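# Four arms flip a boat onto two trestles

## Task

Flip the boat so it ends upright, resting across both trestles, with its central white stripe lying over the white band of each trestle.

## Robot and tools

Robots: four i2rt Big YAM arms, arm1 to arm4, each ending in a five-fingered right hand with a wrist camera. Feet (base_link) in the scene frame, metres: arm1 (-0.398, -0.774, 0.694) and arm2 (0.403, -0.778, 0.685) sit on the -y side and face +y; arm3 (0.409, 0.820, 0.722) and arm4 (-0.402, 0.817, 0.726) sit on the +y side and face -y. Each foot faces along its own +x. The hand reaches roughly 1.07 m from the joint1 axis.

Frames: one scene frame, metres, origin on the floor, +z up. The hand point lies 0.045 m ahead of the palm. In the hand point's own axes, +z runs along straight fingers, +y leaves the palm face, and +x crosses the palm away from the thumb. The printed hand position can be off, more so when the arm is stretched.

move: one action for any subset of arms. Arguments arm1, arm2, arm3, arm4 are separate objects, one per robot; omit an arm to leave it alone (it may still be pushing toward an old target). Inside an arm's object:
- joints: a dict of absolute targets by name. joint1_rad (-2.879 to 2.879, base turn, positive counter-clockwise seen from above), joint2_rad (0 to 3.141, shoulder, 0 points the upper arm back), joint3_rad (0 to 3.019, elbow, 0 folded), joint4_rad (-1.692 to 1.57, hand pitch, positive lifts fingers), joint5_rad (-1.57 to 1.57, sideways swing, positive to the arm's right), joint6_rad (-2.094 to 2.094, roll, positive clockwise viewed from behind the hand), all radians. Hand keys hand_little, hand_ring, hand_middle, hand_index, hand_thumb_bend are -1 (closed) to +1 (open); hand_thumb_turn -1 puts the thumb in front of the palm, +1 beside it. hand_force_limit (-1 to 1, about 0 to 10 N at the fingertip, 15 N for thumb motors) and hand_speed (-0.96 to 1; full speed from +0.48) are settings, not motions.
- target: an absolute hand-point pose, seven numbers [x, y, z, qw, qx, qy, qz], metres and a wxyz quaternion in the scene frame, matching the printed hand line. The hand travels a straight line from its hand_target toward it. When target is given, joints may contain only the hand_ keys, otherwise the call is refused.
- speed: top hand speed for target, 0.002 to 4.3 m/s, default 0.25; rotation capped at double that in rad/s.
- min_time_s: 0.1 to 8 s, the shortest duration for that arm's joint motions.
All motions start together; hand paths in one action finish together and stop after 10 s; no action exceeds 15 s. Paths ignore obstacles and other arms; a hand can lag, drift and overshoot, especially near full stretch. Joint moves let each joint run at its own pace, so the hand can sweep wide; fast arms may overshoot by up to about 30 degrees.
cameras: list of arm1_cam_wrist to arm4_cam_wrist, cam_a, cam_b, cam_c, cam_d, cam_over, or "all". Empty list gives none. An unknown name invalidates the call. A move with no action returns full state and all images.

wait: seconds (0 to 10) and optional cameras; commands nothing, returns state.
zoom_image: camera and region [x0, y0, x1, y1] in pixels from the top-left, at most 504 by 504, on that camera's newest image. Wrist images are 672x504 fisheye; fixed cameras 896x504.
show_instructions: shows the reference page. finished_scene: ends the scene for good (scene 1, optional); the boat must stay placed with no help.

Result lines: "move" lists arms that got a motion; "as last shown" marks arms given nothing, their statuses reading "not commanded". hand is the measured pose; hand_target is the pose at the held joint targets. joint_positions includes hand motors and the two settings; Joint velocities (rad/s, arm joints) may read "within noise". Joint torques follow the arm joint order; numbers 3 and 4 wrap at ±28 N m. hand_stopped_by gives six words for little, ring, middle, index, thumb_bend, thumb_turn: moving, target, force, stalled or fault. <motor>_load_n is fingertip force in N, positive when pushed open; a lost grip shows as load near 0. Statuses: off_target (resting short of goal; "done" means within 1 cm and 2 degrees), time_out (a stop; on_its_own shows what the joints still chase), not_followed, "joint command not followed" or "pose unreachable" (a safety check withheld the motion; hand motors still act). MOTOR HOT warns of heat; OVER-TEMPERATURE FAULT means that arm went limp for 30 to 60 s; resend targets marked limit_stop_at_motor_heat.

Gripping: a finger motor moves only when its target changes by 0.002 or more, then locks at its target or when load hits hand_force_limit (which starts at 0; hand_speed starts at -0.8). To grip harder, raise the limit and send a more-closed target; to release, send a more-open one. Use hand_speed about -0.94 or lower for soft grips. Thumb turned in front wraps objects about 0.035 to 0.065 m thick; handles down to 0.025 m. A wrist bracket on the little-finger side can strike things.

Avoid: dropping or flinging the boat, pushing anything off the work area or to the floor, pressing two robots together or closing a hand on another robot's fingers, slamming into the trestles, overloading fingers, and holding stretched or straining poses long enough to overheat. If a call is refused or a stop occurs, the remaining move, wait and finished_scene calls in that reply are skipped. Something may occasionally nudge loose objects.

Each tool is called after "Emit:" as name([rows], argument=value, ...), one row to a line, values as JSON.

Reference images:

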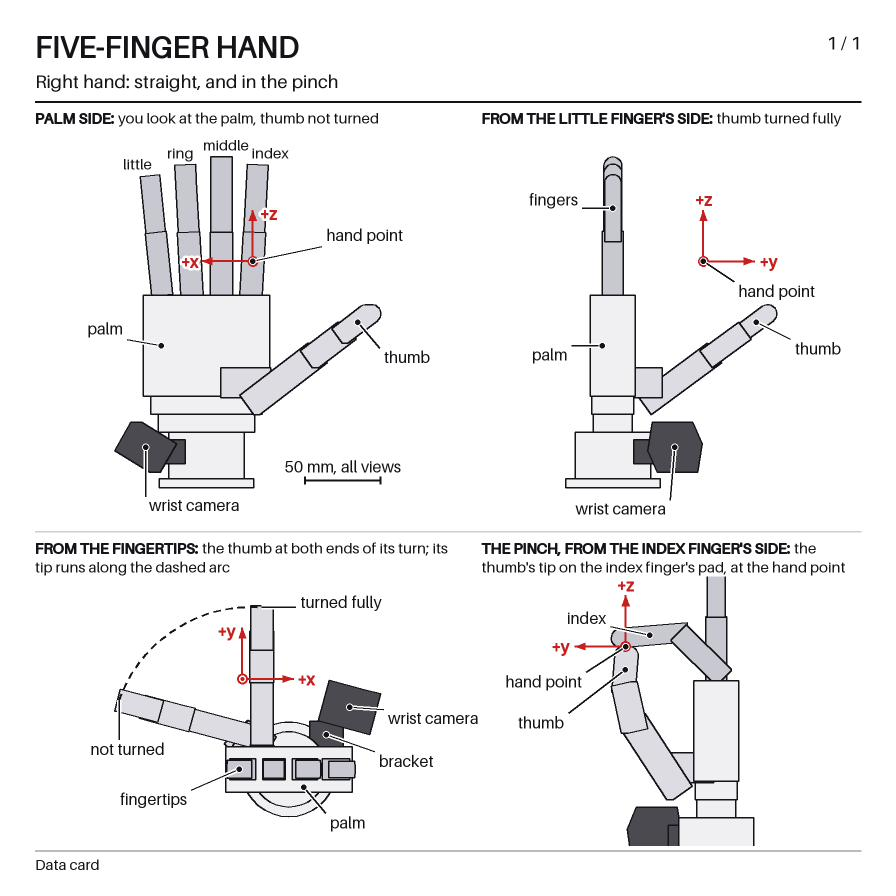

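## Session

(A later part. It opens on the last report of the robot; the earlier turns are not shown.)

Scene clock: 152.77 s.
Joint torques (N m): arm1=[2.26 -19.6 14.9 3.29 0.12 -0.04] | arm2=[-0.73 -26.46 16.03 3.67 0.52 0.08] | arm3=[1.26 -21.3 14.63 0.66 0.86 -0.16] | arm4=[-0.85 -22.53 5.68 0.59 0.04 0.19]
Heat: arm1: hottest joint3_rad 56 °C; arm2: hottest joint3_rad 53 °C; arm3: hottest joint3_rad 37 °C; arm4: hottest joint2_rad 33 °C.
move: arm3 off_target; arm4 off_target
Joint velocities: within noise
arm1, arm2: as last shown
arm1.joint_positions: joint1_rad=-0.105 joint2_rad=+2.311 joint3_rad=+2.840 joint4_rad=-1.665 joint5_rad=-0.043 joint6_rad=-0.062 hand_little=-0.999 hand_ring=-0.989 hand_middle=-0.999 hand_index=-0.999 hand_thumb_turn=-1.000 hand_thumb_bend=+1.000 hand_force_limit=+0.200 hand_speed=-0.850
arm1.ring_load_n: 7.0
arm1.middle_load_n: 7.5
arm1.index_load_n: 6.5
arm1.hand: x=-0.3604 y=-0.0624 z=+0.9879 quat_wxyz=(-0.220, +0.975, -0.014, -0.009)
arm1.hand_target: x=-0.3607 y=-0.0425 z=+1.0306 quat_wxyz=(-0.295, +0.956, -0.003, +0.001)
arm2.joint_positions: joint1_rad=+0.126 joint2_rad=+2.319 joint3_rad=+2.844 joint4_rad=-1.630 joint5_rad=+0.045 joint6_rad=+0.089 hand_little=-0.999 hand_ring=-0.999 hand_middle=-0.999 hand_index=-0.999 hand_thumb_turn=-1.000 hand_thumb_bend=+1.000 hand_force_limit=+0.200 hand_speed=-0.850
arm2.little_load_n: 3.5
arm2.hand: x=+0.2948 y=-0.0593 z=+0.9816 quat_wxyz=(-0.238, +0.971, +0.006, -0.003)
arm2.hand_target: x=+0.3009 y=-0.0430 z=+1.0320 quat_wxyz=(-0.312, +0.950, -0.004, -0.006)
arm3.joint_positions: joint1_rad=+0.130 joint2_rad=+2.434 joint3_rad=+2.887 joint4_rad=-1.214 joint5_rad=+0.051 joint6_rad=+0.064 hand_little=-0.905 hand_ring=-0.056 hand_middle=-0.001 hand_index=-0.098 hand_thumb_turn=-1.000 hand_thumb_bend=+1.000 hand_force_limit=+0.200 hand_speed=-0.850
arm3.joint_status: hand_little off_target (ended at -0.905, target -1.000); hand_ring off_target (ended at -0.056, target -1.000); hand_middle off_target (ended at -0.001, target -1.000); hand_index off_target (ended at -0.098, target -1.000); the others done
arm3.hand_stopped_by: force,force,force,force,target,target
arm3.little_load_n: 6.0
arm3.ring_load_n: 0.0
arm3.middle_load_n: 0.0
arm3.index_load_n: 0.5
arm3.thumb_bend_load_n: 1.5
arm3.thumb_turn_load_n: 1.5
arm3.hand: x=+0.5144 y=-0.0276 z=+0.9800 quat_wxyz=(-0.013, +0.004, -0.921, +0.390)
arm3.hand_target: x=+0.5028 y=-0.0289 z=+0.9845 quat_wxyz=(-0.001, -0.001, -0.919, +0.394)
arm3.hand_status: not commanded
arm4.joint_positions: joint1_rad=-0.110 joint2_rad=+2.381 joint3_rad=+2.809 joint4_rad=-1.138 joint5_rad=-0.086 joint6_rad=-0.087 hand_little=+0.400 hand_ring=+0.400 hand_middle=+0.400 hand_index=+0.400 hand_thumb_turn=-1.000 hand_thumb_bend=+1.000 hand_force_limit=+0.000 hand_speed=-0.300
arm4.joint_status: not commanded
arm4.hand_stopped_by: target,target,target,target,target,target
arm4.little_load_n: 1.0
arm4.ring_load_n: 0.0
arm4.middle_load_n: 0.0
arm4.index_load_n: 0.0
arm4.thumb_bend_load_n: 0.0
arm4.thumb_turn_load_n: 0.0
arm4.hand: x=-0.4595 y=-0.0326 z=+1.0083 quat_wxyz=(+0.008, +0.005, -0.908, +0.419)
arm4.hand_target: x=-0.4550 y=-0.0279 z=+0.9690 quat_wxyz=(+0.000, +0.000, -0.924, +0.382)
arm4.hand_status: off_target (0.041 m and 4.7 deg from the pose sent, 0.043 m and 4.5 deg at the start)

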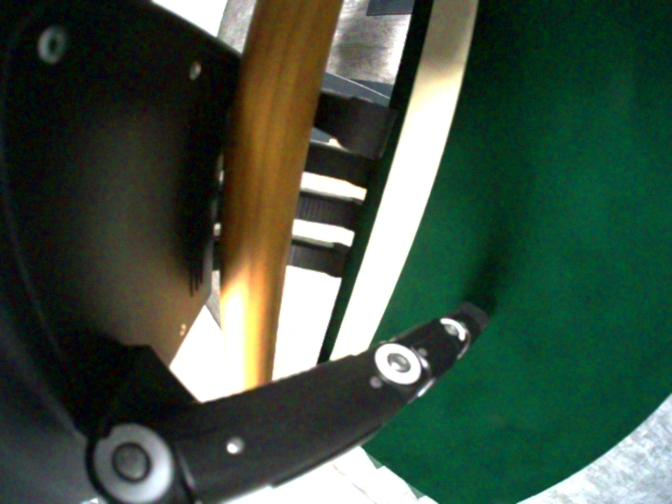

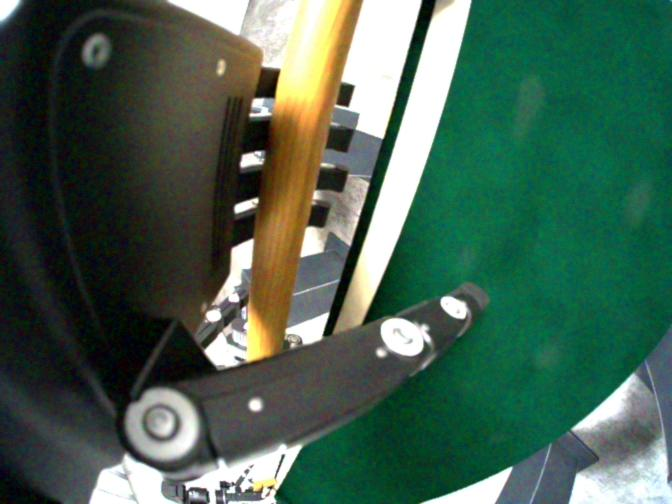

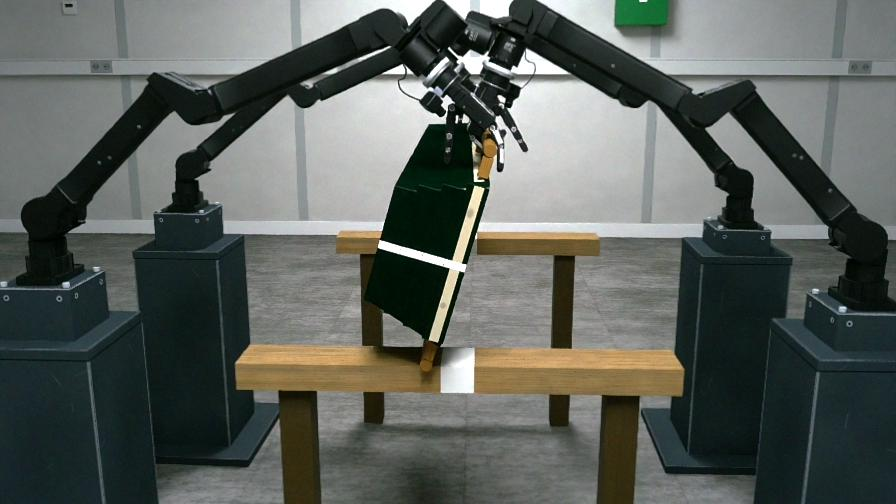

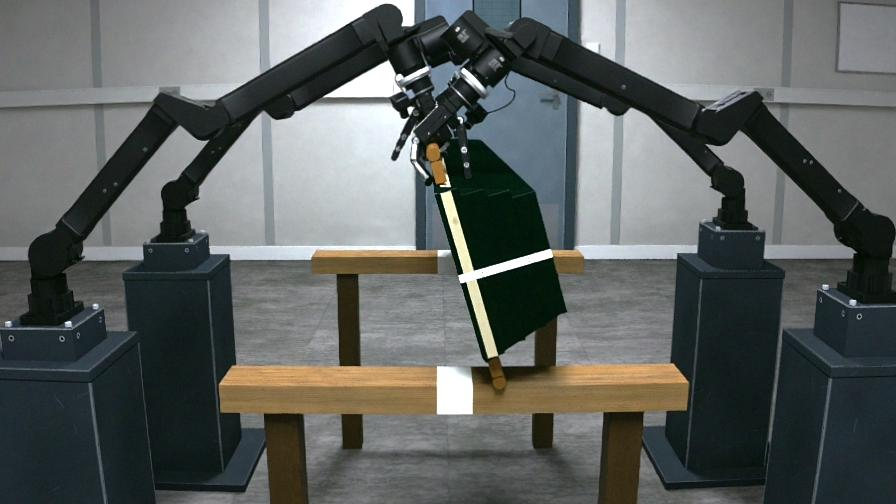

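Emit:
move(arm3={"joints": {"hand_little": 0.4, "hand_ring": 0.4, "hand_middle": 0.4, "hand_index": 0.4, "hand_speed": -0.3}}, arm4={"target": [-0.455, -0.012, 1.03, 0, 0, 0.866, -0.5], "speed": 0.06})

Emit:
move(arm3={"target": [0.503, -0.012, 1.03, 0, 0, 0.866, -0.5], "speed": 0.06}, cameras=["arm3_cam_wrist", "arm4_cam_wrist", "cam_a", "cam_b"])

Scene clock: 160.27 s.
Joint torques (N m): arm1=[2.08 -20.13 14.58 2.39 0.18 -0.12] | arm2=[-0.44 -27.16 15.91 3.38 0.45 0.05] | arm3=[1.2 -21.36 13.94 1.24 0.1 -0.14] | arm4=[-1.73 -26.87 7.02 0.66 0.01 0.36]
Heat: arm1: hottest joint3_rad 55 °C; arm2: hottest joint3_rad 54 °C; arm3: hottest joint3_rad 38 °C; arm4: hottest joint2_rad 33 °C.
move: arm3 done; arm4 off_target
Joint velocities: within noise
arm1, arm2: as last shown
arm1.joint_positions: joint1_rad=-0.103 joint2_rad=+2.315 joint3_rad=+2.845 joint4_rad=-1.645 joint5_rad=-0.043 joint6_rad=-0.055 hand_little=-0.999 hand_ring=-0.989 hand_middle=-0.999 hand_index=-0.999 hand_thumb_turn=-1.000 hand_thumb_bend=+1.000 hand_force_limit=+0.200 hand_speed=-0.850
arm1.little_load_n: 3.5
arm1.ring_load_n: 6.0
arm1.middle_load_n: 8.0
arm1.index_load_n: 5.5
arm1.hand: x=-0.3610 y=-0.0557 z=+0.9881 quat_wxyz=(-0.230, +0.973, -0.017, -0.009)
arm1.hand_target: x=-0.3606 y=-0.0426 z=+1.0305 quat_wxyz=(-0.295, +0.956, -0.003, +0.001)
arm2.joint_positions: joint1_rad=+0.126 joint2_rad=+2.321 joint3_rad=+2.847 joint4_rad=-1.621 joint5_rad=+0.047 joint6_rad=+0.090 hand_little=-0.999 hand_ring=-0.999 hand_middle=-0.999 hand_index=-0.999 hand_thumb_turn=-1.000 hand_thumb_bend=+1.000 hand_force_limit=+0.200 hand_speed=-0.850
arm2.little_load_n: 4.0
arm2.ring_load_n: 6.5
arm2.index_load_n: 5.0
arm2.hand: x=+0.2948 y=-0.0565 z=+0.9821 quat_wxyz=(-0.243, +0.970, +0.005, -0.003)
arm2.hand_target: x=+0.3009 y=-0.0430 z=+1.0321 quat_wxyz=(-0.312, +0.950, -0.005, -0.006)
arm3.joint_positions: joint1_rad=+0.130 joint2_rad=+2.435 joint3_rad=+2.893 joint4_rad=-1.228 joint5_rad=+0.069 joint6_rad=+0.063 hand_little=+0.400 hand_ring=+0.400 hand_middle=+0.400 hand_index=+0.400 hand_thumb_turn=-1.000 hand_thumb_bend=+1.000 hand_force_limit=+0.200 hand_speed=-0.300
arm3.joint_status: all done
arm3.hand_stopped_by: target,target,target,target,target,target
arm3.little_load_n: 0.0
arm3.ring_load_n: 0.0
arm3.middle_load_n: 0.0
arm3.index_load_n: 0.0
arm3.thumb_bend_load_n: 0.0
arm3.thumb_turn_load_n: 0.0
arm3.hand: x=+0.5105 y=-0.0255 z=+0.9803 quat_wxyz=(-0.004, +0.001, -0.922, +0.387)
arm3.hand_target: x=+0.5028 y=-0.0288 z=+0.9844 quat_wxyz=(-0.001, -0.001, -0.919, +0.394)
arm3.hand_status: not commanded
arm4.joint_positions: joint1_rad=-0.112 joint2_rad=+2.097 joint3_rad=+2.210 joint4_rad=-0.636 joint5_rad=-0.113 joint6_rad=-0.085 hand_little=+0.400 hand_ring=+0.400 hand_middle=+0.400 hand_index=+0.400 hand_thumb_turn=-1.000 hand_thumb_bend=+1.000 hand_force_limit=+0.000 hand_speed=-0.300
arm4.joint_status: not commanded
arm4.hand_stopped_by: target,target,target,target,target,target
arm4.little_load_n: 4.0
arm4.ring_load_n: 0.0
arm4.middle_load_n: 0.0
arm4.index_load_n: 0.0
arm4.thumb_bend_load_n: 0.0
arm4.thumb_turn_load_n: 0.0
arm4.hand: x=-0.4555 y=-0.0301 z=+1.0091 quat_wxyz=(+0.007, +0.015, -0.864, +0.503)
arm4.hand_target: x=-0.4549 y=-0.0132 z=+1.0293 quat_wxyz=(+0.000, +0.000, -0.866, +0.500)
arm4.hand_status: off_target (0.028 m and 1.9 deg from the pose sent, 0.030 m and 10.5 deg at the start)
pictures: none

Scene clock: 162.90 s.
Joint torques (N m): arm1=[2.96 -20.25 14.58 2.5 0.12 -0.1] | arm2=[-0.32 -25.82 15.91 3.32 0.44 0.03] | arm3=[1.9 -23.71 11.77 1.89 0.32 -0.21] | arm4=[-1.26 -26.75 7.08 0.53 -0.02 0.39]
Heat: arm1: hottest joint3_rad 54 °C; arm2: hottest joint3_rad 53 °C; arm3: hottest joint3_rad 38 °C; arm4: hottest joint2_rad 33 °C.
move: arm3 off_target
Joint velocities: within noise
arm1, arm2, arm4: as last shown
arm1.joint_positions: joint1_rad=-0.103 joint2_rad=+2.315 joint3_rad=+2.845 joint4_rad=-1.644 joint5_rad=-0.043 joint6_rad=-0.055 hand_little=-0.999 hand_ring=-0.989 hand_middle=-0.999 hand_index=-0.999 hand_thumb_turn=-1.000 hand_thumb_bend=+1.000 hand_force_limit=+0.200 hand_speed=-0.850
arm1.little_load_n: 3.0
arm1.middle_load_n: 7.5
arm1.hand: x=-0.3610 y=-0.0556 z=+0.9881 quat_wxyz=(-0.231, +0.973, -0.017, -0.009)
arm2.hand_target: x=+0.3009 y=-0.0430 z=+1.0321 quat_wxyz=(-0.312, +0.950, -0.004, -0.006)
arm3.joint_positions: joint1_rad=+0.130 joint2_rad=+2.081 joint3_rad=+2.193 joint4_rad=-0.682 joint5_rad=+0.083 joint6_rad=+0.053 hand_little=+0.400 hand_ring=+0.400 hand_middle=+0.400 hand_index=+0.400 hand_thumb_turn=-1.000 hand_thumb_bend=+1.000 hand_force_limit=+0.200 hand_speed=-0.300
arm3.joint_status: not commanded
arm3.hand_stopped_by: target,target,target,target,target,target
arm3.little_load_n: 1.0
arm3.ring_load_n: 0.0
arm3.middle_load_n: 0.0
arm3.index_load_n: 0.0
arm3.thumb_bend_load_n: 0.0
arm3.thumb_turn_load_n: 0.5
arm3.hand: x=+0.5063 y=-0.0177 z=+0.9919 quat_wxyz=(-0.004, -0.002, -0.879, +0.477)
arm3.hand_target: x=+0.5030 y=-0.0118 z=+1.0295 quat_wxyz=(+0.000, +0.000, -0.866, +0.500)
arm3.hand_status: off_target (0.039 m and 3.0 deg from the pose sent, 0.052 m and 14.4 deg at the start)
arm4.joint_positions: joint1_rad=-0.112 joint2_rad=+2.096 joint3_rad=+2.210 joint4_rad=-0.635 joint5_rad=-0.113 joint6_rad=-0.085 hand_little=+0.400 hand_ring=+0.400 hand_middle=+0.400 hand_index=+0.400 hand_thumb_turn=-1.000 hand_thumb_bend=+1.000 hand_force_limit=+0.000 hand_speed=-0.300
arm4.hand: x=-0.4555 y=-0.0301 z=+1.0095 quat_wxyz=(+0.007, +0.015, -0.864, +0.503)
arm4.hand_target: x=-0.4549 y=-0.0133 z=+1.0296 quat_wxyz=(+0.000, +0.000, -0.866, +0.500)

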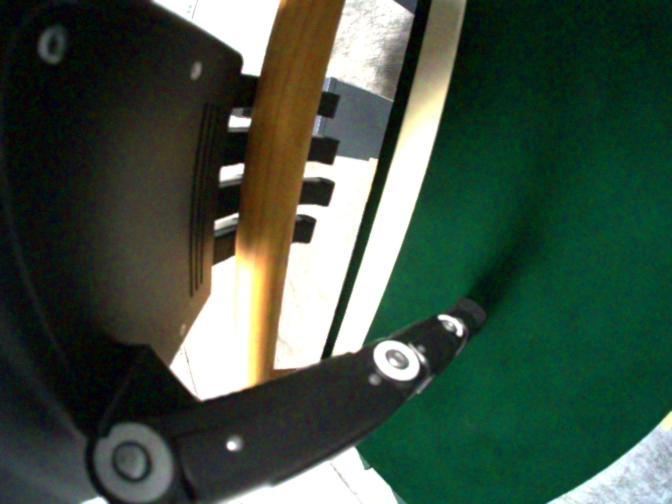

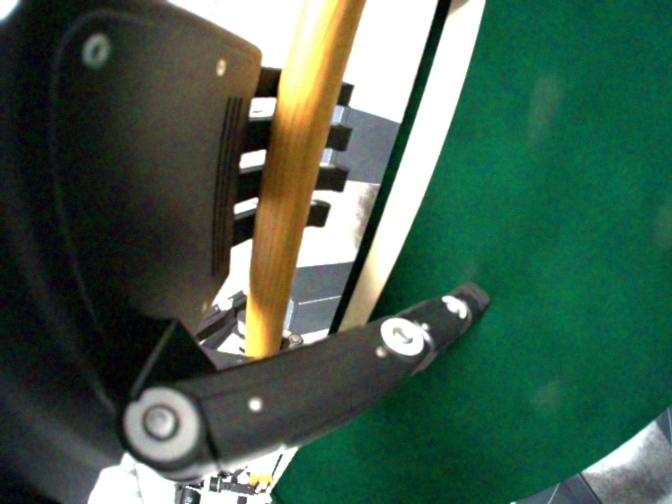

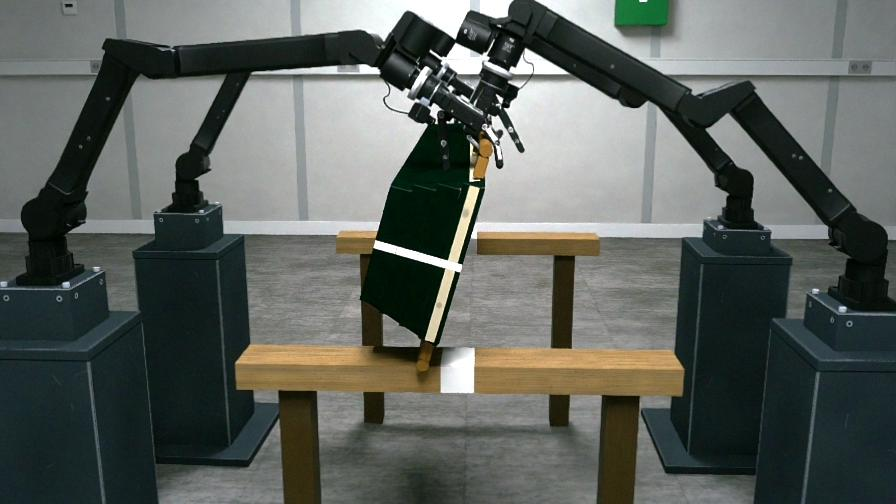

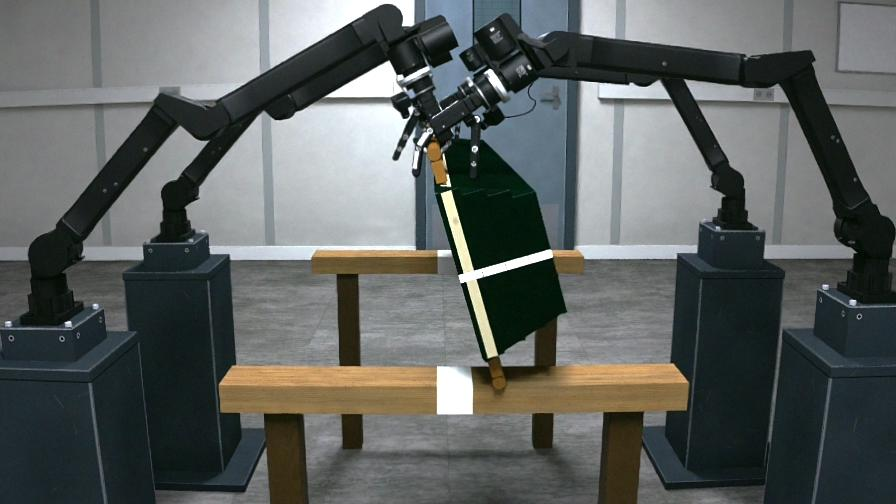

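Emit:
move(arm3={"target": [0.503, -0.002, 1.055, 0, 0, 0.866, -0.5], "speed": 0.06}, arm4={"target": [-0.455, 0.003, 1.045, 0, 0, 0.866, -0.5], "speed": 0.06}, cameras=["arm3_cam_wrist", "arm4_cam_wrist", "cam_a", "cam_b", "cam_c"])

Scene clock: 165.73 s.
Joint torques (N m): arm1=[2.2 -20.37 14.42 1.87 0.12 -0.2] | arm2=[-0.73 -27.46 15.83 3.03 0.35 -0.04] | arm3=[2.02 -22.53 14.37 0.96 0.15 -0.19] | arm4=[-1.2 -27.87 7.38 0.01 -0.07 0.38]
Heat: arm1: hottest joint3_rad 54 °C; arm2: hottest joint3_rad 53 °C; arm3: hottest joint3_rad 38 °C; arm4: hottest joint2_rad 33 °C.
move: arm3 off_target; arm4 off_target
Joint velocities: within noise
arm1.joint_positions: joint1_rad=-0.102 joint2_rad=+2.319 joint3_rad=+2.848 joint4_rad=-1.625 joint5_rad=-0.042 joint6_rad=-0.047 hand_little=-0.999 hand_ring=-0.989 hand_middle=-0.999 hand_index=-0.999 hand_thumb_turn=-1.000 hand_thumb_bend=+1.000 hand_force_limit=+0.200 hand_speed=-0.850
arm1.joint_status: not commanded
arm1.hand_stopped_by: target,force,target,target,target,target
arm1.little_load_n: 3.5
arm1.ring_load_n: 5.5
arm1.middle_load_n: 8.0
arm1.index_load_n: 6.0
arm1.thumb_bend_load_n: 0.0
arm1.thumb_turn_load_n: 0.0
arm1.hand: x=-0.3619 y=-0.0493 z=+0.9882 quat_wxyz=(-0.240, +0.971, -0.019, -0.009)
arm1.hand_target: x=-0.3606 y=-0.0426 z=+1.0307 quat_wxyz=(-0.295, +0.955, -0.003, +0.001)
arm1.hand_status: not commanded
arm2.joint_positions: joint1_rad=+0.126 joint2_rad=+2.321 joint3_rad=+2.847 joint4_rad=-1.618 joint5_rad=+0.050 joint6_rad=+0.097 hand_little=-0.999 hand_ring=-0.999 hand_middle=-0.999 hand_index=-0.999 hand_thumb_turn=-1.000 hand_thumb_bend=+1.000 hand_force_limit=+0.200 hand_speed=-0.850
arm2.joint_status: not commanded
arm2.hand_stopped_by: target,target,target,target,target,target
arm2.little_load_n: 4.0
arm2.ring_load_n: 6.0
arm2.middle_load_n: 5.0
arm2.index_load_n: 5.0
arm2.thumb_bend_load_n: 0.0
arm2.thumb_turn_load_n: 0.0
arm2.hand: x=+0.2949 y=-0.0551 z=+0.9821 quat_wxyz=(-0.245, +0.970, +0.001, -0.002)
arm2.hand_target: x=+0.3009 y=-0.0431 z=+1.0323 quat_wxyz=(-0.312, +0.950, -0.004, -0.006)
arm2.hand_status: not commanded
arm3.joint_positions: joint1_rad=+0.130 joint2_rad=+2.050 joint3_rad=+2.193 joint4_rad=-0.708 joint5_rad=+0.088 joint6_rad=+0.051 hand_little=+0.400 hand_ring=+0.400 hand_middle=+0.400 hand_index=+0.400 hand_thumb_turn=-1.000 hand_thumb_bend=+1.000 hand_force_limit=+0.200 hand_speed=-0.300
arm3.joint_status: not commanded
arm3.hand_stopped_by: target,target,target,target,target,target
arm3.little_load_n: 2.5
arm3.ring_load_n: 0.0
arm3.middle_load_n: 0.0
arm3.index_load_n: 0.0
arm3.thumb_bend_load_n: 0.0
arm3.thumb_turn_load_n: 0.0
arm3.hand: x=+0.5041 y=-0.0082 z=+1.0123 quat_wxyz=(-0.001, -0.003, -0.877, +0.480)
arm3.hand_target: x=+0.5029 y=-0.0016 z=+1.0544 quat_wxyz=(+0.000, +0.000, -0.866, +0.500)
arm3.hand_status: off_target (0.043 m and 2.7 deg from the pose sent, 0.065 m and 3.0 deg at the start)
arm4.joint_positions: joint1_rad=-0.114 joint2_rad=+2.075 joint3_rad=+2.178 joint4_rad=-0.630 joint5_rad=-0.114 joint6_rad=-0.085 hand_little=+0.400 hand_ring=+0.400 hand_middle=+0.400 hand_index=+0.400 hand_thumb_turn=-1.000 hand_thumb_bend=+1.000 hand_force_limit=+0.000 hand_speed=-0.300
arm4.joint_status: not commanded
arm4.hand_stopped_by: target,target,target,target,target,target
arm4.little_load_n: 4.0
arm4.ring_load_n: 1.0
arm4.middle_load_n: -0.5
arm4.index_load_n: 0.0
arm4.thumb_bend_load_n: 0.0
arm4.thumb_turn_load_n: 0.0
arm4.hand: x=-0.4561 y=-0.0231 z=+1.0101 quat_wxyz=(+0.007, +0.014, -0.865, +0.501)
arm4.hand_target: x=-0.4549 y=+0.0005 z=+1.0440 quat_wxyz=(+0.000, +0.000, -0.866, +0.500)
arm4.hand_status: off_target (0.044 m and 1.8 deg from the pose sent, 0.049 m and 1.9 deg at the start)

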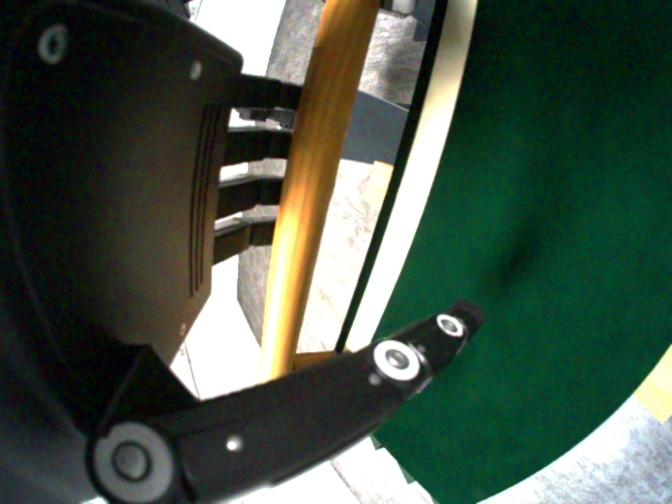

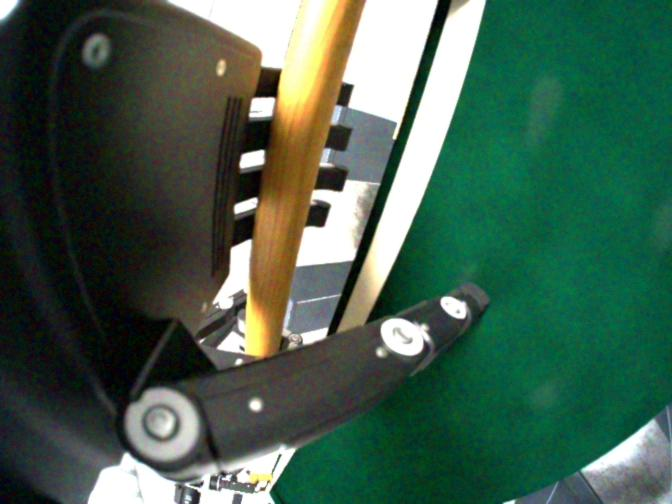

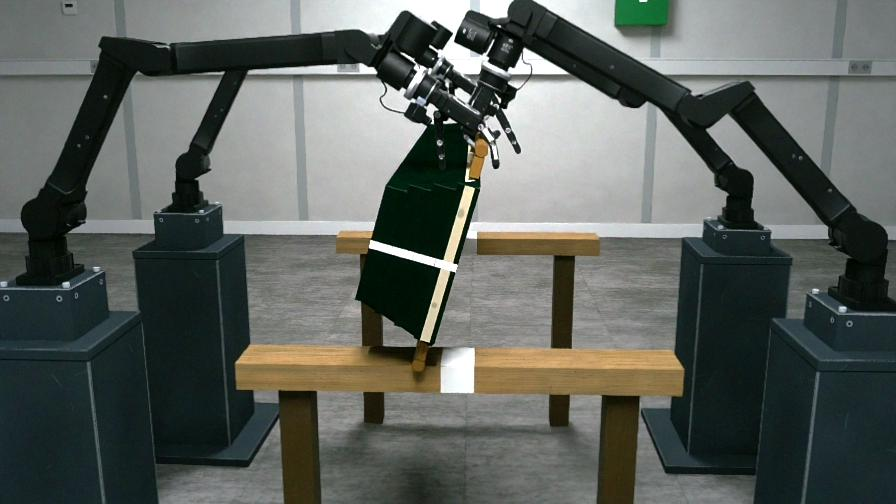

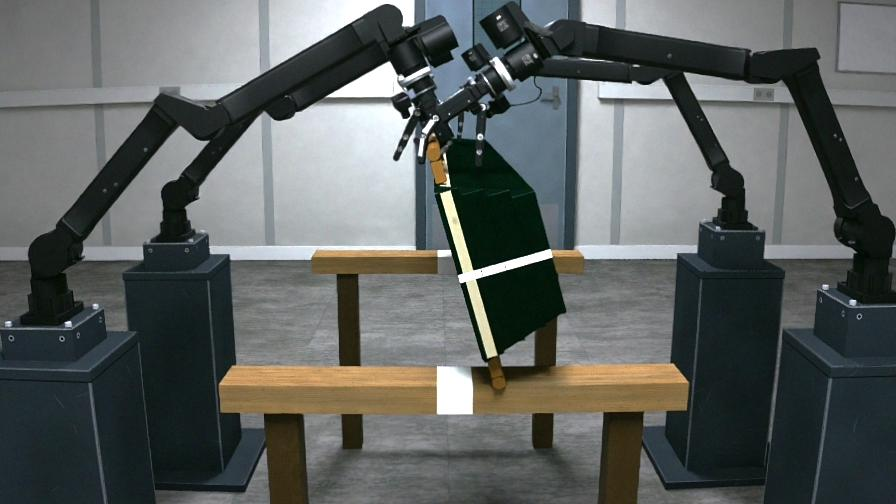

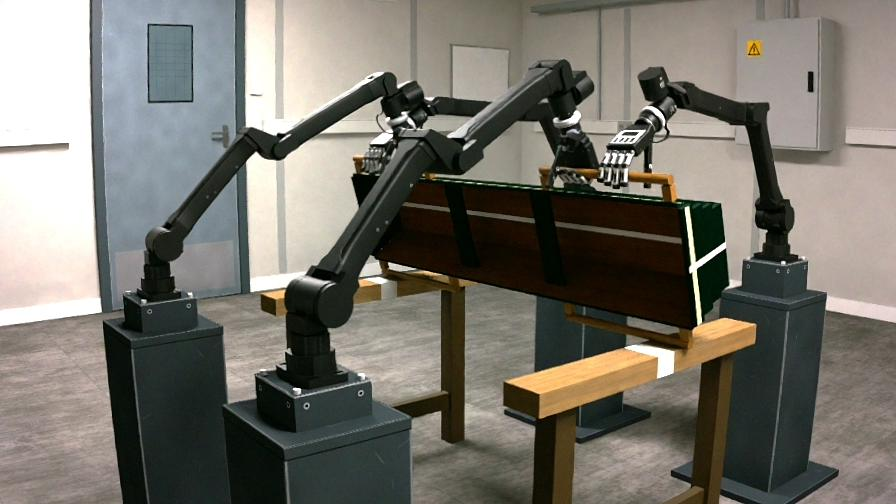

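Emit:
move(arm3={"target": [0.503, 0.004, 1.045, 0, 0, 0.866, -0.5], "speed": 0.06}, arm4={"target": [-0.455, -0.005, 1.085, 0, 0, 0.866, -0.5], "speed": 0.06}, cameras=["arm3_cam_wrist", "arm4_cam_wrist", "cam_a"])

Scene clock: 169.40 s.
Joint torques (N m): arm1=[1.79 -21.07 14.15 1.21 0.06 -0.25] | arm2=[-0.5 -26.58 15.98 3.28 0.19 -0.09] | arm3=[2.08 -23.3 11.29 1.31 0.16 -0.15] | arm4=[-0.73 -25.76 14.72 -0.2 -0.11 0.34]
Heat: arm1: hottest joint3_rad 53 °C; arm2: hottest joint3_rad 52 °C; arm3: hottest joint3_rad 38 °C; arm4: hottest joint2_rad 34 °C.
move: arm3 off_target; arm4 off_target
Joint velocities: within noise
arm1, arm2: as last shown
arm1.joint_positions: joint1_rad=-0.101 joint2_rad=+2.322 joint3_rad=+2.851 joint4_rad=-1.609 joint5_rad=-0.042 joint6_rad=-0.041 hand_little=-0.999 hand_ring=-0.989 hand_middle=-0.999 hand_index=-0.999 hand_thumb_turn=-1.000 hand_thumb_bend=+1.000 hand_force_limit=+0.200 hand_speed=-0.850
arm1.little_load_n: 2.5
arm1.ring_load_n: 5.0
arm1.middle_load_n: 7.0
arm1.thumb_turn_load_n: 0.5
arm1.hand: x=-0.3625 y=-0.0442 z=+0.9880 quat_wxyz=(-0.247, +0.969, -0.022, -0.009)
arm1.hand_target: x=-0.3607 y=-0.0425 z=+1.0307 quat_wxyz=(-0.295, +0.955, -0.003, +0.001)
arm2.joint_positions: joint1_rad=+0.126 joint2_rad=+2.322 joint3_rad=+2.847 joint4_rad=-1.615 joint5_rad=+0.052 joint6_rad=+0.102 hand_little=-0.999 hand_ring=-0.999 hand_middle=-0.999 hand_index=-0.999 hand_thumb_turn=-1.000 hand_thumb_bend=+1.000 hand_force_limit=+0.200 hand_speed=-0.850
arm2.little_load_n: 3.5
arm2.hand: x=+0.2947 y=-0.0541 z=+0.9818 quat_wxyz=(-0.245, +0.969, -0.001, -0.003)
arm2.hand_target: x=+0.3010 y=-0.0430 z=+1.0321 quat_wxyz=(-0.312, +0.950, -0.004, -0.006)
arm3.joint_positions: joint1_rad=+0.130 joint2_rad=+2.037 joint3_rad=+2.163 joint4_rad=-0.677 joint5_rad=+0.088 joint6_rad=+0.047 hand_little=+0.400 hand_ring=+0.400 hand_middle=+0.400 hand_index=+0.400 hand_thumb_turn=-1.000 hand_thumb_bend=+1.000 hand_force_limit=+0.200 hand_speed=-0.300
arm3.joint_status: not commanded
arm3.hand_stopped_by: target,target,target,target,target,target
arm3.little_load_n: 3.5
arm3.ring_load_n: 1.0
arm3.middle_load_n: 0.0
arm3.index_load_n: 0.0
arm3.thumb_bend_load_n: 0.0
arm3.thumb_turn_load_n: 0.0
arm3.hand: x=+0.5038 y=-0.0078 z=+1.0110 quat_wxyz=(-0.001, -0.001, -0.874, +0.486)
arm3.hand_target: x=+0.5030 y=+0.0034 z=+1.0443 quat_wxyz=(+0.000, +0.000, -0.866, +0.500)
arm3.hand_status: off_target (0.036 m and 1.9 deg from the pose sent, 0.035 m and 2.7 deg at the start)
arm4.joint_positions: joint1_rad=-0.115 joint2_rad=+2.103 joint3_rad=+2.268 joint4_rad=-0.759 joint5_rad=-0.114 joint6_rad=-0.085 hand_little=+0.400 hand_ring=+0.400 hand_middle=+0.400 hand_index=+0.400 hand_thumb_turn=-1.000 hand_thumb_bend=+1.000 hand_force_limit=+0.000 hand_speed=-0.300
arm4.joint_status: not commanded
arm4.hand_stopped_by: target,target,target,target,target,target
arm4.little_load_n: 4.0
arm4.ring_load_n: 0.5
arm4.middle_load_n: 0.0
arm4.index_load_n: 0.0
arm4.thumb_bend_load_n: 0.0
arm4.thumb_turn_load_n: 0.0
arm4.hand: x=-0.4560 y=-0.0154 z=+1.0139 quat_wxyz=(+0.003, +0.011, -0.881, +0.472)
arm4.hand_target: x=-0.4546 y=-0.0035 z=+1.0832 quat_wxyz=(+0.000, +0.000, -0.865, +0.502)
arm4.hand_status: off_target (0.072 m and 3.9 deg from the pose sent, 0.077 m and 1.8 deg at the start)

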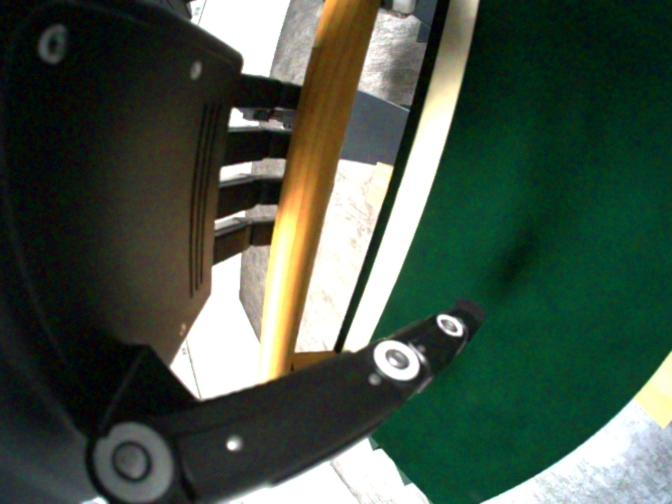

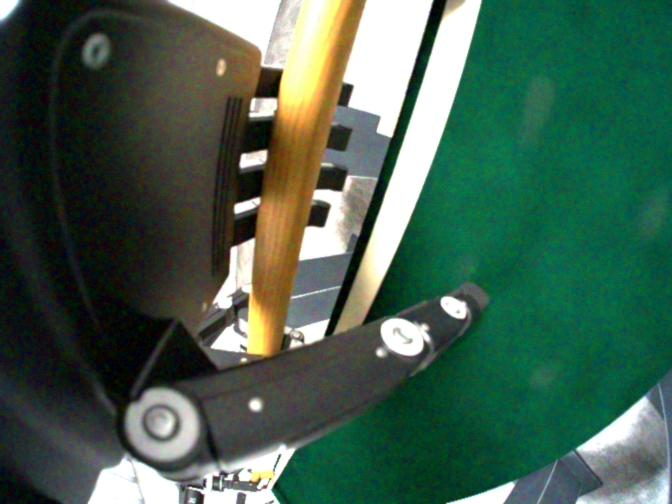

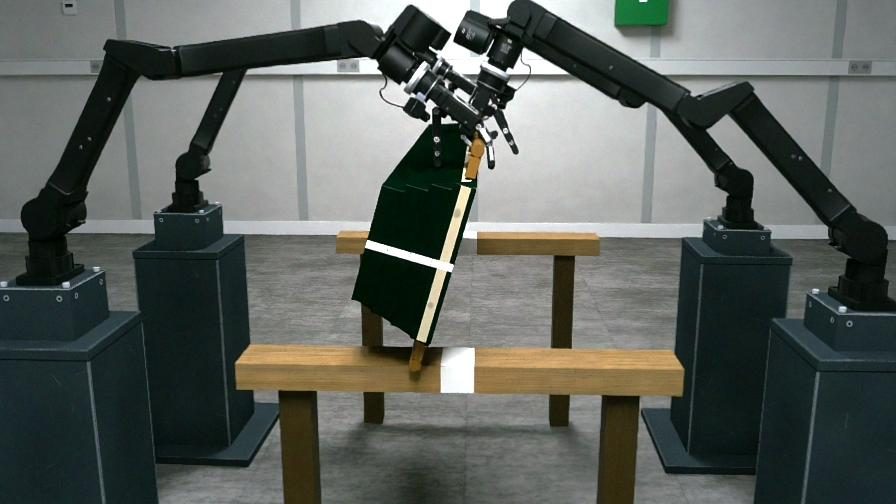

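Emit:
move(arm3={"joints": {"hand_little": 0.0, "hand_ring": 0.0, "hand_middle": 0.0, "hand_index": 0.0, "hand_speed": -0.85, "hand_force_limit": 0.2}}, arm4={"joints": {"hand_little": 0.0, "hand_ring": 0.0, "hand_middle": 0.0, "hand_index": 0.0, "hand_speed": -0.85, "hand_force_limit": 0.2}}, cameras=["arm3_cam_wrist", "arm4_cam_wrist", "cam_a"])

Scene clock: 171.60 s.
Joint torques (N m): arm1=[2.73 -21.07 13.98 0.31 0.09 -0.24] | arm2=[-0.03 -26.7 15.5 1.89 0.23 -0.05] | arm3=[2.08 -23.24 11.56 0.39 0.04 -0.1] | arm4=[-1.73 -26.81 13.91 -0.02 -0.06 0.37]
Heat: arm1: hottest joint3_rad 53 °C; arm2: hottest joint3_rad 52 °C; arm3: hottest joint3_rad 38 °C; arm4: hottest joint2_rad 34 °C.
move: arm3 off_target; arm4 done
Joint velocities: within noise
arm1, arm2: as last shown
arm1.joint_positions: joint1_rad=-0.101 joint2_rad=+2.325 joint3_rad=+2.855 joint4_rad=-1.587 joint5_rad=-0.042 joint6_rad=-0.040 hand_little=-0.999 hand_ring=-0.989 hand_middle=-0.999 hand_index=-0.999 hand_thumb_turn=-1.000 hand_thumb_bend=+1.000 hand_force_limit=+0.200 hand_speed=-0.850
arm1.little_load_n: 4.0
arm1.ring_load_n: 6.5
arm1.middle_load_n: 7.5
arm1.index_load_n: 6.5
arm1.thumb_turn_load_n: 0.0
arm1.hand: x=-0.3619 y=-0.0376 z=+0.9894 quat_wxyz=(-0.258, +0.966, -0.022, -0.008)
arm1.hand_target: x=-0.3606 y=-0.0426 z=+1.0306 quat_wxyz=(-0.295, +0.956, -0.003, +0.001)
arm2.joint_positions: joint1_rad=+0.126 joint2_rad=+2.325 joint3_rad=+2.852 joint4_rad=-1.592 joint5_rad=+0.052 joint6_rad=+0.102 hand_little=-0.999 hand_ring=-0.999 hand_middle=-0.999 hand_index=-0.999 hand_thumb_turn=-1.000 hand_thumb_bend=+1.000 hand_force_limit=+0.200 hand_speed=-0.850
arm2.little_load_n: 3.0
arm2.ring_load_n: 5.5
arm2.middle_load_n: 6.0
arm2.hand: x=+0.2940 y=-0.0473 z=+0.9832 quat_wxyz=(-0.257, +0.966, -0.002, -0.004)
arm2.hand_target: x=+0.3009 y=-0.0431 z=+1.0320 quat_wxyz=(-0.312, +0.950, -0.004, -0.006)
arm3.joint_positions: joint1_rad=+0.130 joint2_rad=+2.037 joint3_rad=+2.160 joint4_rad=-0.653 joint5_rad=+0.091 joint6_rad=+0.041 hand_little=+0.221 hand_ring=+0.180 hand_middle=+0.140 hand_index=+0.125 hand_thumb_turn=-1.000 hand_thumb_bend=+1.000 hand_force_limit=+0.200 hand_speed=-0.850
arm3.joint_status: hand_little off_target (ended at +0.221, target +0.000); hand_ring off_target (ended at +0.180, target +0.000); hand_middle off_target (ended at +0.140, target +0.000); hand_index off_target (ended at +0.125, target +0.000); the others done
arm3.hand_stopped_by: force,force,force,force,target,target
arm3.little_load_n: 0.0
arm3.ring_load_n: 0.5
arm3.middle_load_n: 4.5
arm3.index_load_n: 5.5
arm3.thumb_bend_load_n: 0.0
arm3.thumb_turn_load_n: 0.0
arm3.hand: x=+0.5032 y=-0.0119 z=+1.0138 quat_wxyz=(+0.001, +0.000, -0.869, +0.495)
arm3.hand_target: x=+0.5030 y=+0.0035 z=+1.0442 quat_wxyz=(+0.000, +0.000, -0.866, +0.500)
arm3.hand_status: not commanded
arm4.joint_positions: joint1_rad=-0.115 joint2_rad=+2.105 joint3_rad=+2.278 joint4_rad=-0.763 joint5_rad=-0.114 joint6_rad=-0.085 hand_little=+0.001 hand_ring=+0.001 hand_middle=+0.000 hand_index=+0.000 hand_thumb_turn=-1.000 hand_thumb_bend=+1.000 hand_force_limit=+0.200 hand_speed=-0.850
arm4.joint_status: all done
arm4.hand_stopped_by: target,target,target,target,target,target
arm4.little_load_n: 5.0
arm4.ring_load_n: 2.5
arm4.middle_load_n: 0.0
arm4.index_load_n: 1.0
arm4.thumb_bend_load_n: 0.0
arm4.thumb_turn_load_n: 0.0
arm4.hand: x=-0.4564 y=-0.0163 z=+1.0167 quat_wxyz=(+0.003, +0.011, -0.881, +0.474)
arm4.hand_target: x=-0.4548 y=-0.0034 z=+1.0834 quat_wxyz=(+0.000, +0.000, -0.865, +0.502)
arm4.hand_status: not commanded

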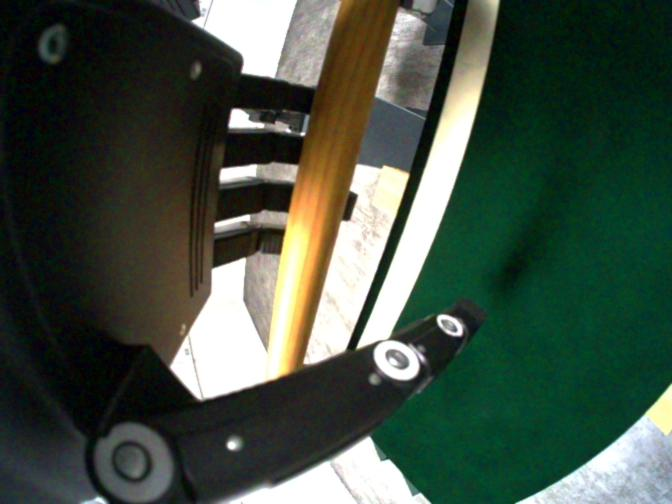

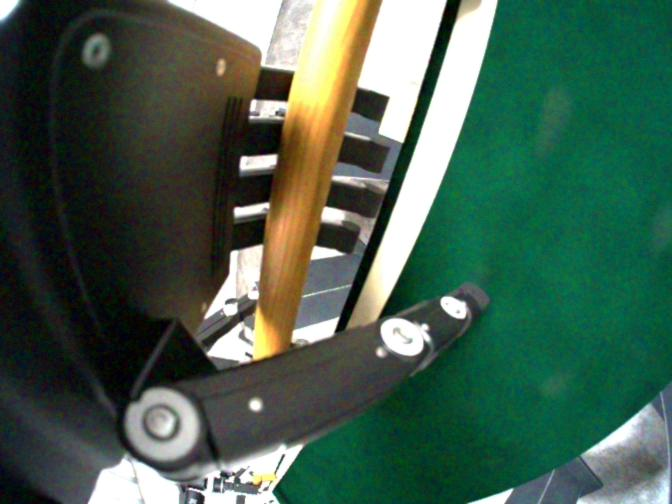

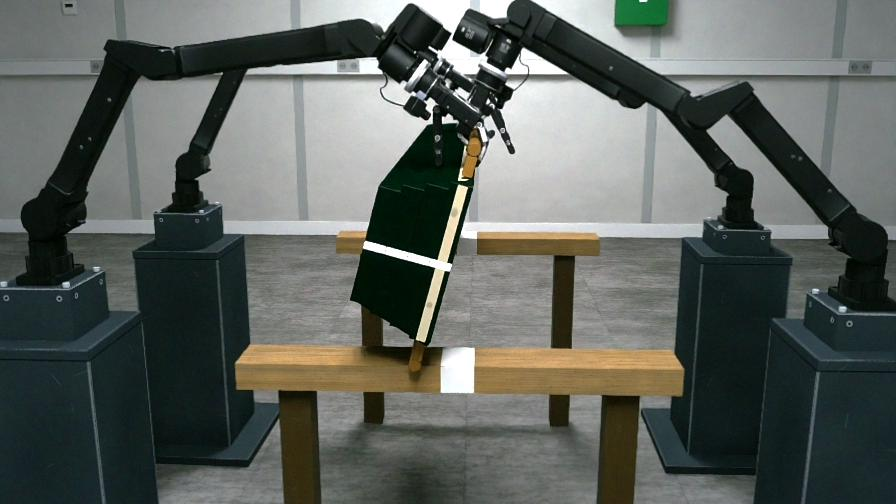

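Emit:
move(arm3={"target": [0.503, 0.006, 1.05, 0, 0, 0.866, -0.5], "speed": 0.06, "joints": {"hand_little": 0.4, "hand_ring": 0.4, "hand_middle": 0.4, "hand_index": 0.4, "hand_speed": -0.3}}, arm4={"target": [-0.455, -0.022, 1.05, 0, 0, 0.866, -0.5], "speed": 0.06})

Emit:
move(arm3={"target": [0.503, 0.009, 1.018, 0, 0, 0.866, -0.5], "speed": 0.06}, cameras=["arm3_cam_wrist", "arm4_cam_wrist", "cam_a"])

Scene clock: 173.53 s.
Joint torques (N m): arm1=[2.26 -20.72 14.04 0.46 0.05 -0.28] | arm2=[-0.79 -27.16 15.57 2.24 0.21 -0.08] | arm3=[2.08 -21.54 12.33 1.17 0.05 -0.1] | arm4=[-1.79 -23.59 11.88 1.47 0.04 0.32]
Heat: arm1: hottest joint3_rad 52 °C; arm2: hottest joint3_rad 52 °C; arm3: hottest joint3_rad 38 °C; arm4: hottest joint2_rad 34 °C.
move: arm3 off_target; arm4 off_target
Joint velocities: within noise
arm1, arm2: as last shown
arm1.joint_positions: joint1_rad=-0.101 joint2_rad=+2.325 joint3_rad=+2.855 joint4_rad=-1.593 joint5_rad=-0.042 joint6_rad=-0.039 hand_little=-0.999 hand_ring=-0.989 hand_middle=-0.999 hand_index=-0.999 hand_thumb_turn=-1.000 hand_thumb_bend=+1.000 hand_force_limit=+0.200 hand_speed=-0.850
arm1.little_load_n: 6.0
arm1.ring_load_n: 9.5
arm1.middle_load_n: 10.5
arm1.index_load_n: 9.5
arm1.hand: x=-0.3621 y=-0.0393 z=+0.9889 quat_wxyz=(-0.255, +0.967, -0.022, -0.009)
arm1.hand_target: x=-0.3605 y=-0.0425 z=+1.0306 quat_wxyz=(-0.295, +0.956, -0.003, +0.001)
arm2.joint_positions: joint1_rad=+0.126 joint2_rad=+2.325 joint3_rad=+2.852 joint4_rad=-1.601 joint5_rad=+0.052 joint6_rad=+0.102 hand_little=-0.999 hand_ring=-0.999 hand_middle=-0.999 hand_index=-0.999 hand_thumb_turn=-1.000 hand_thumb_bend=+1.000 hand_force_limit=+0.200 hand_speed=-0.850
arm2.little_load_n: 4.5
arm2.ring_load_n: 7.5
arm2.middle_load_n: 7.5
arm2.index_load_n: 6.5
arm2.hand: x=+0.2943 y=-0.0496 z=+0.9825 quat_wxyz=(-0.253, +0.967, -0.002, -0.003)
arm2.hand_target: x=+0.3009 y=-0.0430 z=+1.0321 quat_wxyz=(-0.312, +0.950, -0.004, -0.006)
arm3.joint_positions: joint1_rad=+0.130 joint2_rad=+2.013 joint3_rad=+2.157 joint4_rad=-0.683 joint5_rad=+0.091 joint6_rad=+0.041 hand_little=+0.400 hand_ring=+0.400 hand_middle=+0.400 hand_index=+0.400 hand_thumb_turn=-1.000 hand_thumb_bend=+1.000 hand_force_limit=+0.200 hand_speed=-0.300
arm3.joint_status: all done
arm3.hand_stopped_by: target,target,target,target,target,target
arm3.little_load_n: 2.0
arm3.ring_load_n: 0.5
arm3.middle_load_n: 0.0
arm3.index_load_n: 0.0
arm3.thumb_bend_load_n: 0.0
arm3.thumb_turn_load_n: 0.0
arm3.hand: x=+0.5021 y=-0.0017 z=+1.0254 quat_wxyz=(+0.002, +0.000, -0.871, +0.491)
arm3.hand_target: x=+0.5029 y=+0.0058 z=+1.0498 quat_wxyz=(+0.000, +0.000, -0.866, +0.500)
arm3.hand_status: off_target (0.026 m and 1.2 deg from the pose sent, 0.040 m and 0.7 deg at the start)
arm4.joint_positions: joint1_rad=-0.115 joint2_rad=+2.110 joint3_rad=+2.278 joint4_rad=-0.749 joint5_rad=-0.114 joint6_rad=-0.080 hand_little=+0.001 hand_ring=+0.000 hand_middle=+0.000 hand_index=+0.000 hand_thumb_turn=-1.000 hand_thumb_bend=+1.000 hand_force_limit=+0.200 hand_speed=-0.850
arm4.joint_status: not commanded
arm4.hand_stopped_by: target,target,target,target,target,target
arm4.little_load_n: 2.5
arm4.ring_load_n: 0.0
arm4.middle_load_n: 0.0
arm4.index_load_n: 0.0
arm4.thumb_bend_load_n: 0.0
arm4.thumb_turn_load_n: 0.0
arm4.hand: x=-0.4566 y=-0.0198 z=+1.0157 quat_wxyz=(+0.003, +0.009, -0.878, +0.478)
arm4.hand_target: x=-0.4550 y=-0.0209 z=+1.0500 quat_wxyz=(+0.000, +0.000, -0.866, +0.500)
arm4.hand_status: off_target (0.034 m and 3.1 deg from the pose sent, 0.034 m and 3.7 deg at the start)
pictures: none

Scene clock: 174.70 s.
Joint torques (N m): arm1=[2.14 -21.13 13.96 0.42 0.09 -0.23] | arm2=[0.32 -26.81 15.43 2.45 0.24 -0.11] | arm3=[2.08 -20.13 9.99 1.06 0.08 -0.1] | arm4=[-1.38 -23.41 11.89 1.68 0.03 0.35]
Heat: arm1: hottest joint3_rad 52 °C; arm2: hottest joint3_rad 52 °C; arm3: hottest joint3_rad 38 °C; arm4: hottest joint2_rad 34 °C.
move: arm3 off_target
Joint velocities: within noise
arm1, arm2, arm4: as last shown
arm1.middle_load_n: 11.0
arm1.thumb_bend_load_n: 0.5
arm3.joint_positions: joint1_rad=+0.130 joint2_rad=+1.977 joint3_rad=+2.064 joint4_rad=-0.581 joint5_rad=+0.091 joint6_rad=+0.041 hand_little=+0.400 hand_ring=+0.400 hand_middle=+0.400 hand_index=+0.400 hand_thumb_turn=-1.000 hand_thumb_bend=+1.000 hand_force_limit=+0.200 hand_speed=-0.300
arm3.joint_status: not commanded
arm3.hand_stopped_by: target,target,target,target,target,target
arm3.little_load_n: 3.5
arm3.ring_load_n: 2.0
arm3.middle_load_n: 0.0
arm3.index_load_n: 0.0
arm3.thumb_bend_load_n: 0.0
arm3.thumb_turn_load_n: 0.0
arm3.hand: x=+0.5022 y=-0.0011 z=+1.0212 quat_wxyz=(+0.000, -0.001, -0.860, +0.510)
arm3.hand_target: x=+0.5029 y=+0.0088 z=+1.0181 quat_wxyz=(+0.000, +0.000, -0.866, +0.500)
arm3.hand_status: off_target (0.011 m and 1.4 deg from the pose sent, 0.013 m and 1.2 deg at the start)
arm4.joint_positions: joint1_rad=-0.115 joint2_rad=+2.110 joint3_rad=+2.278 joint4_rad=-0.749 joint5_rad=-0.114 joint6_rad=-0.079 hand_little=+0.001 hand_ring=+0.000 hand_middle=+0.000 hand_index=+0.000 hand_thumb_turn=-1.000 hand_thumb_bend=+1.000 hand_force_limit=+0.200 hand_speed=-0.850
arm4.hand: x=-0.4565 y=-0.0199 z=+1.0157 quat_wxyz=(+0.002, +0.009, -0.878, +0.478)

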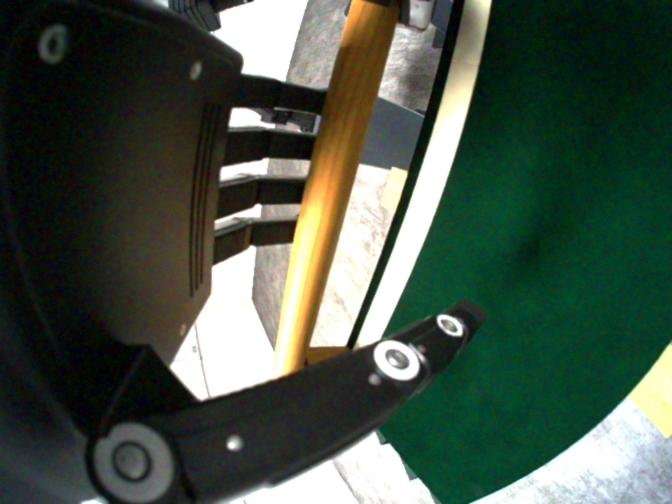

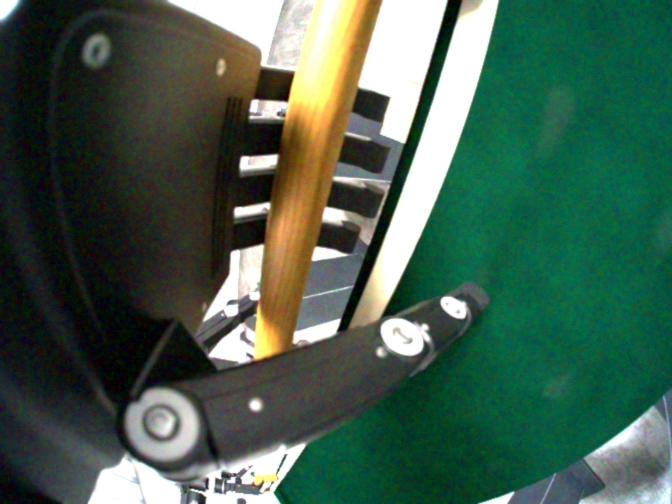

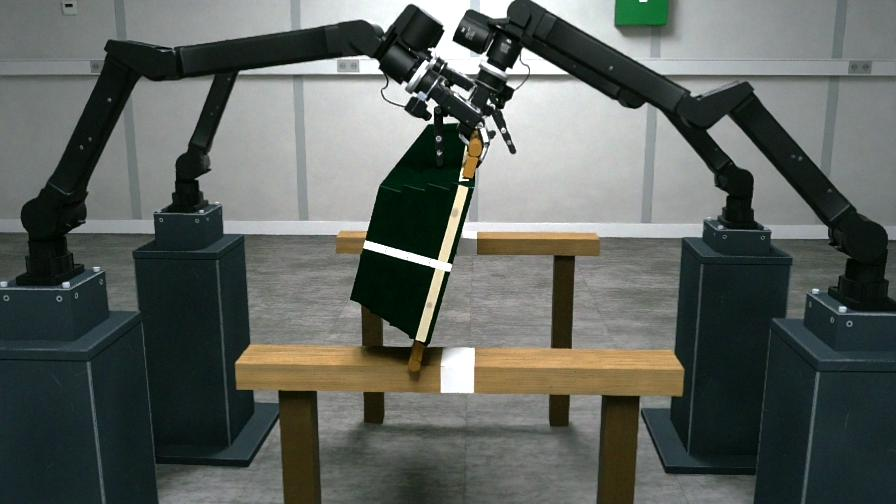

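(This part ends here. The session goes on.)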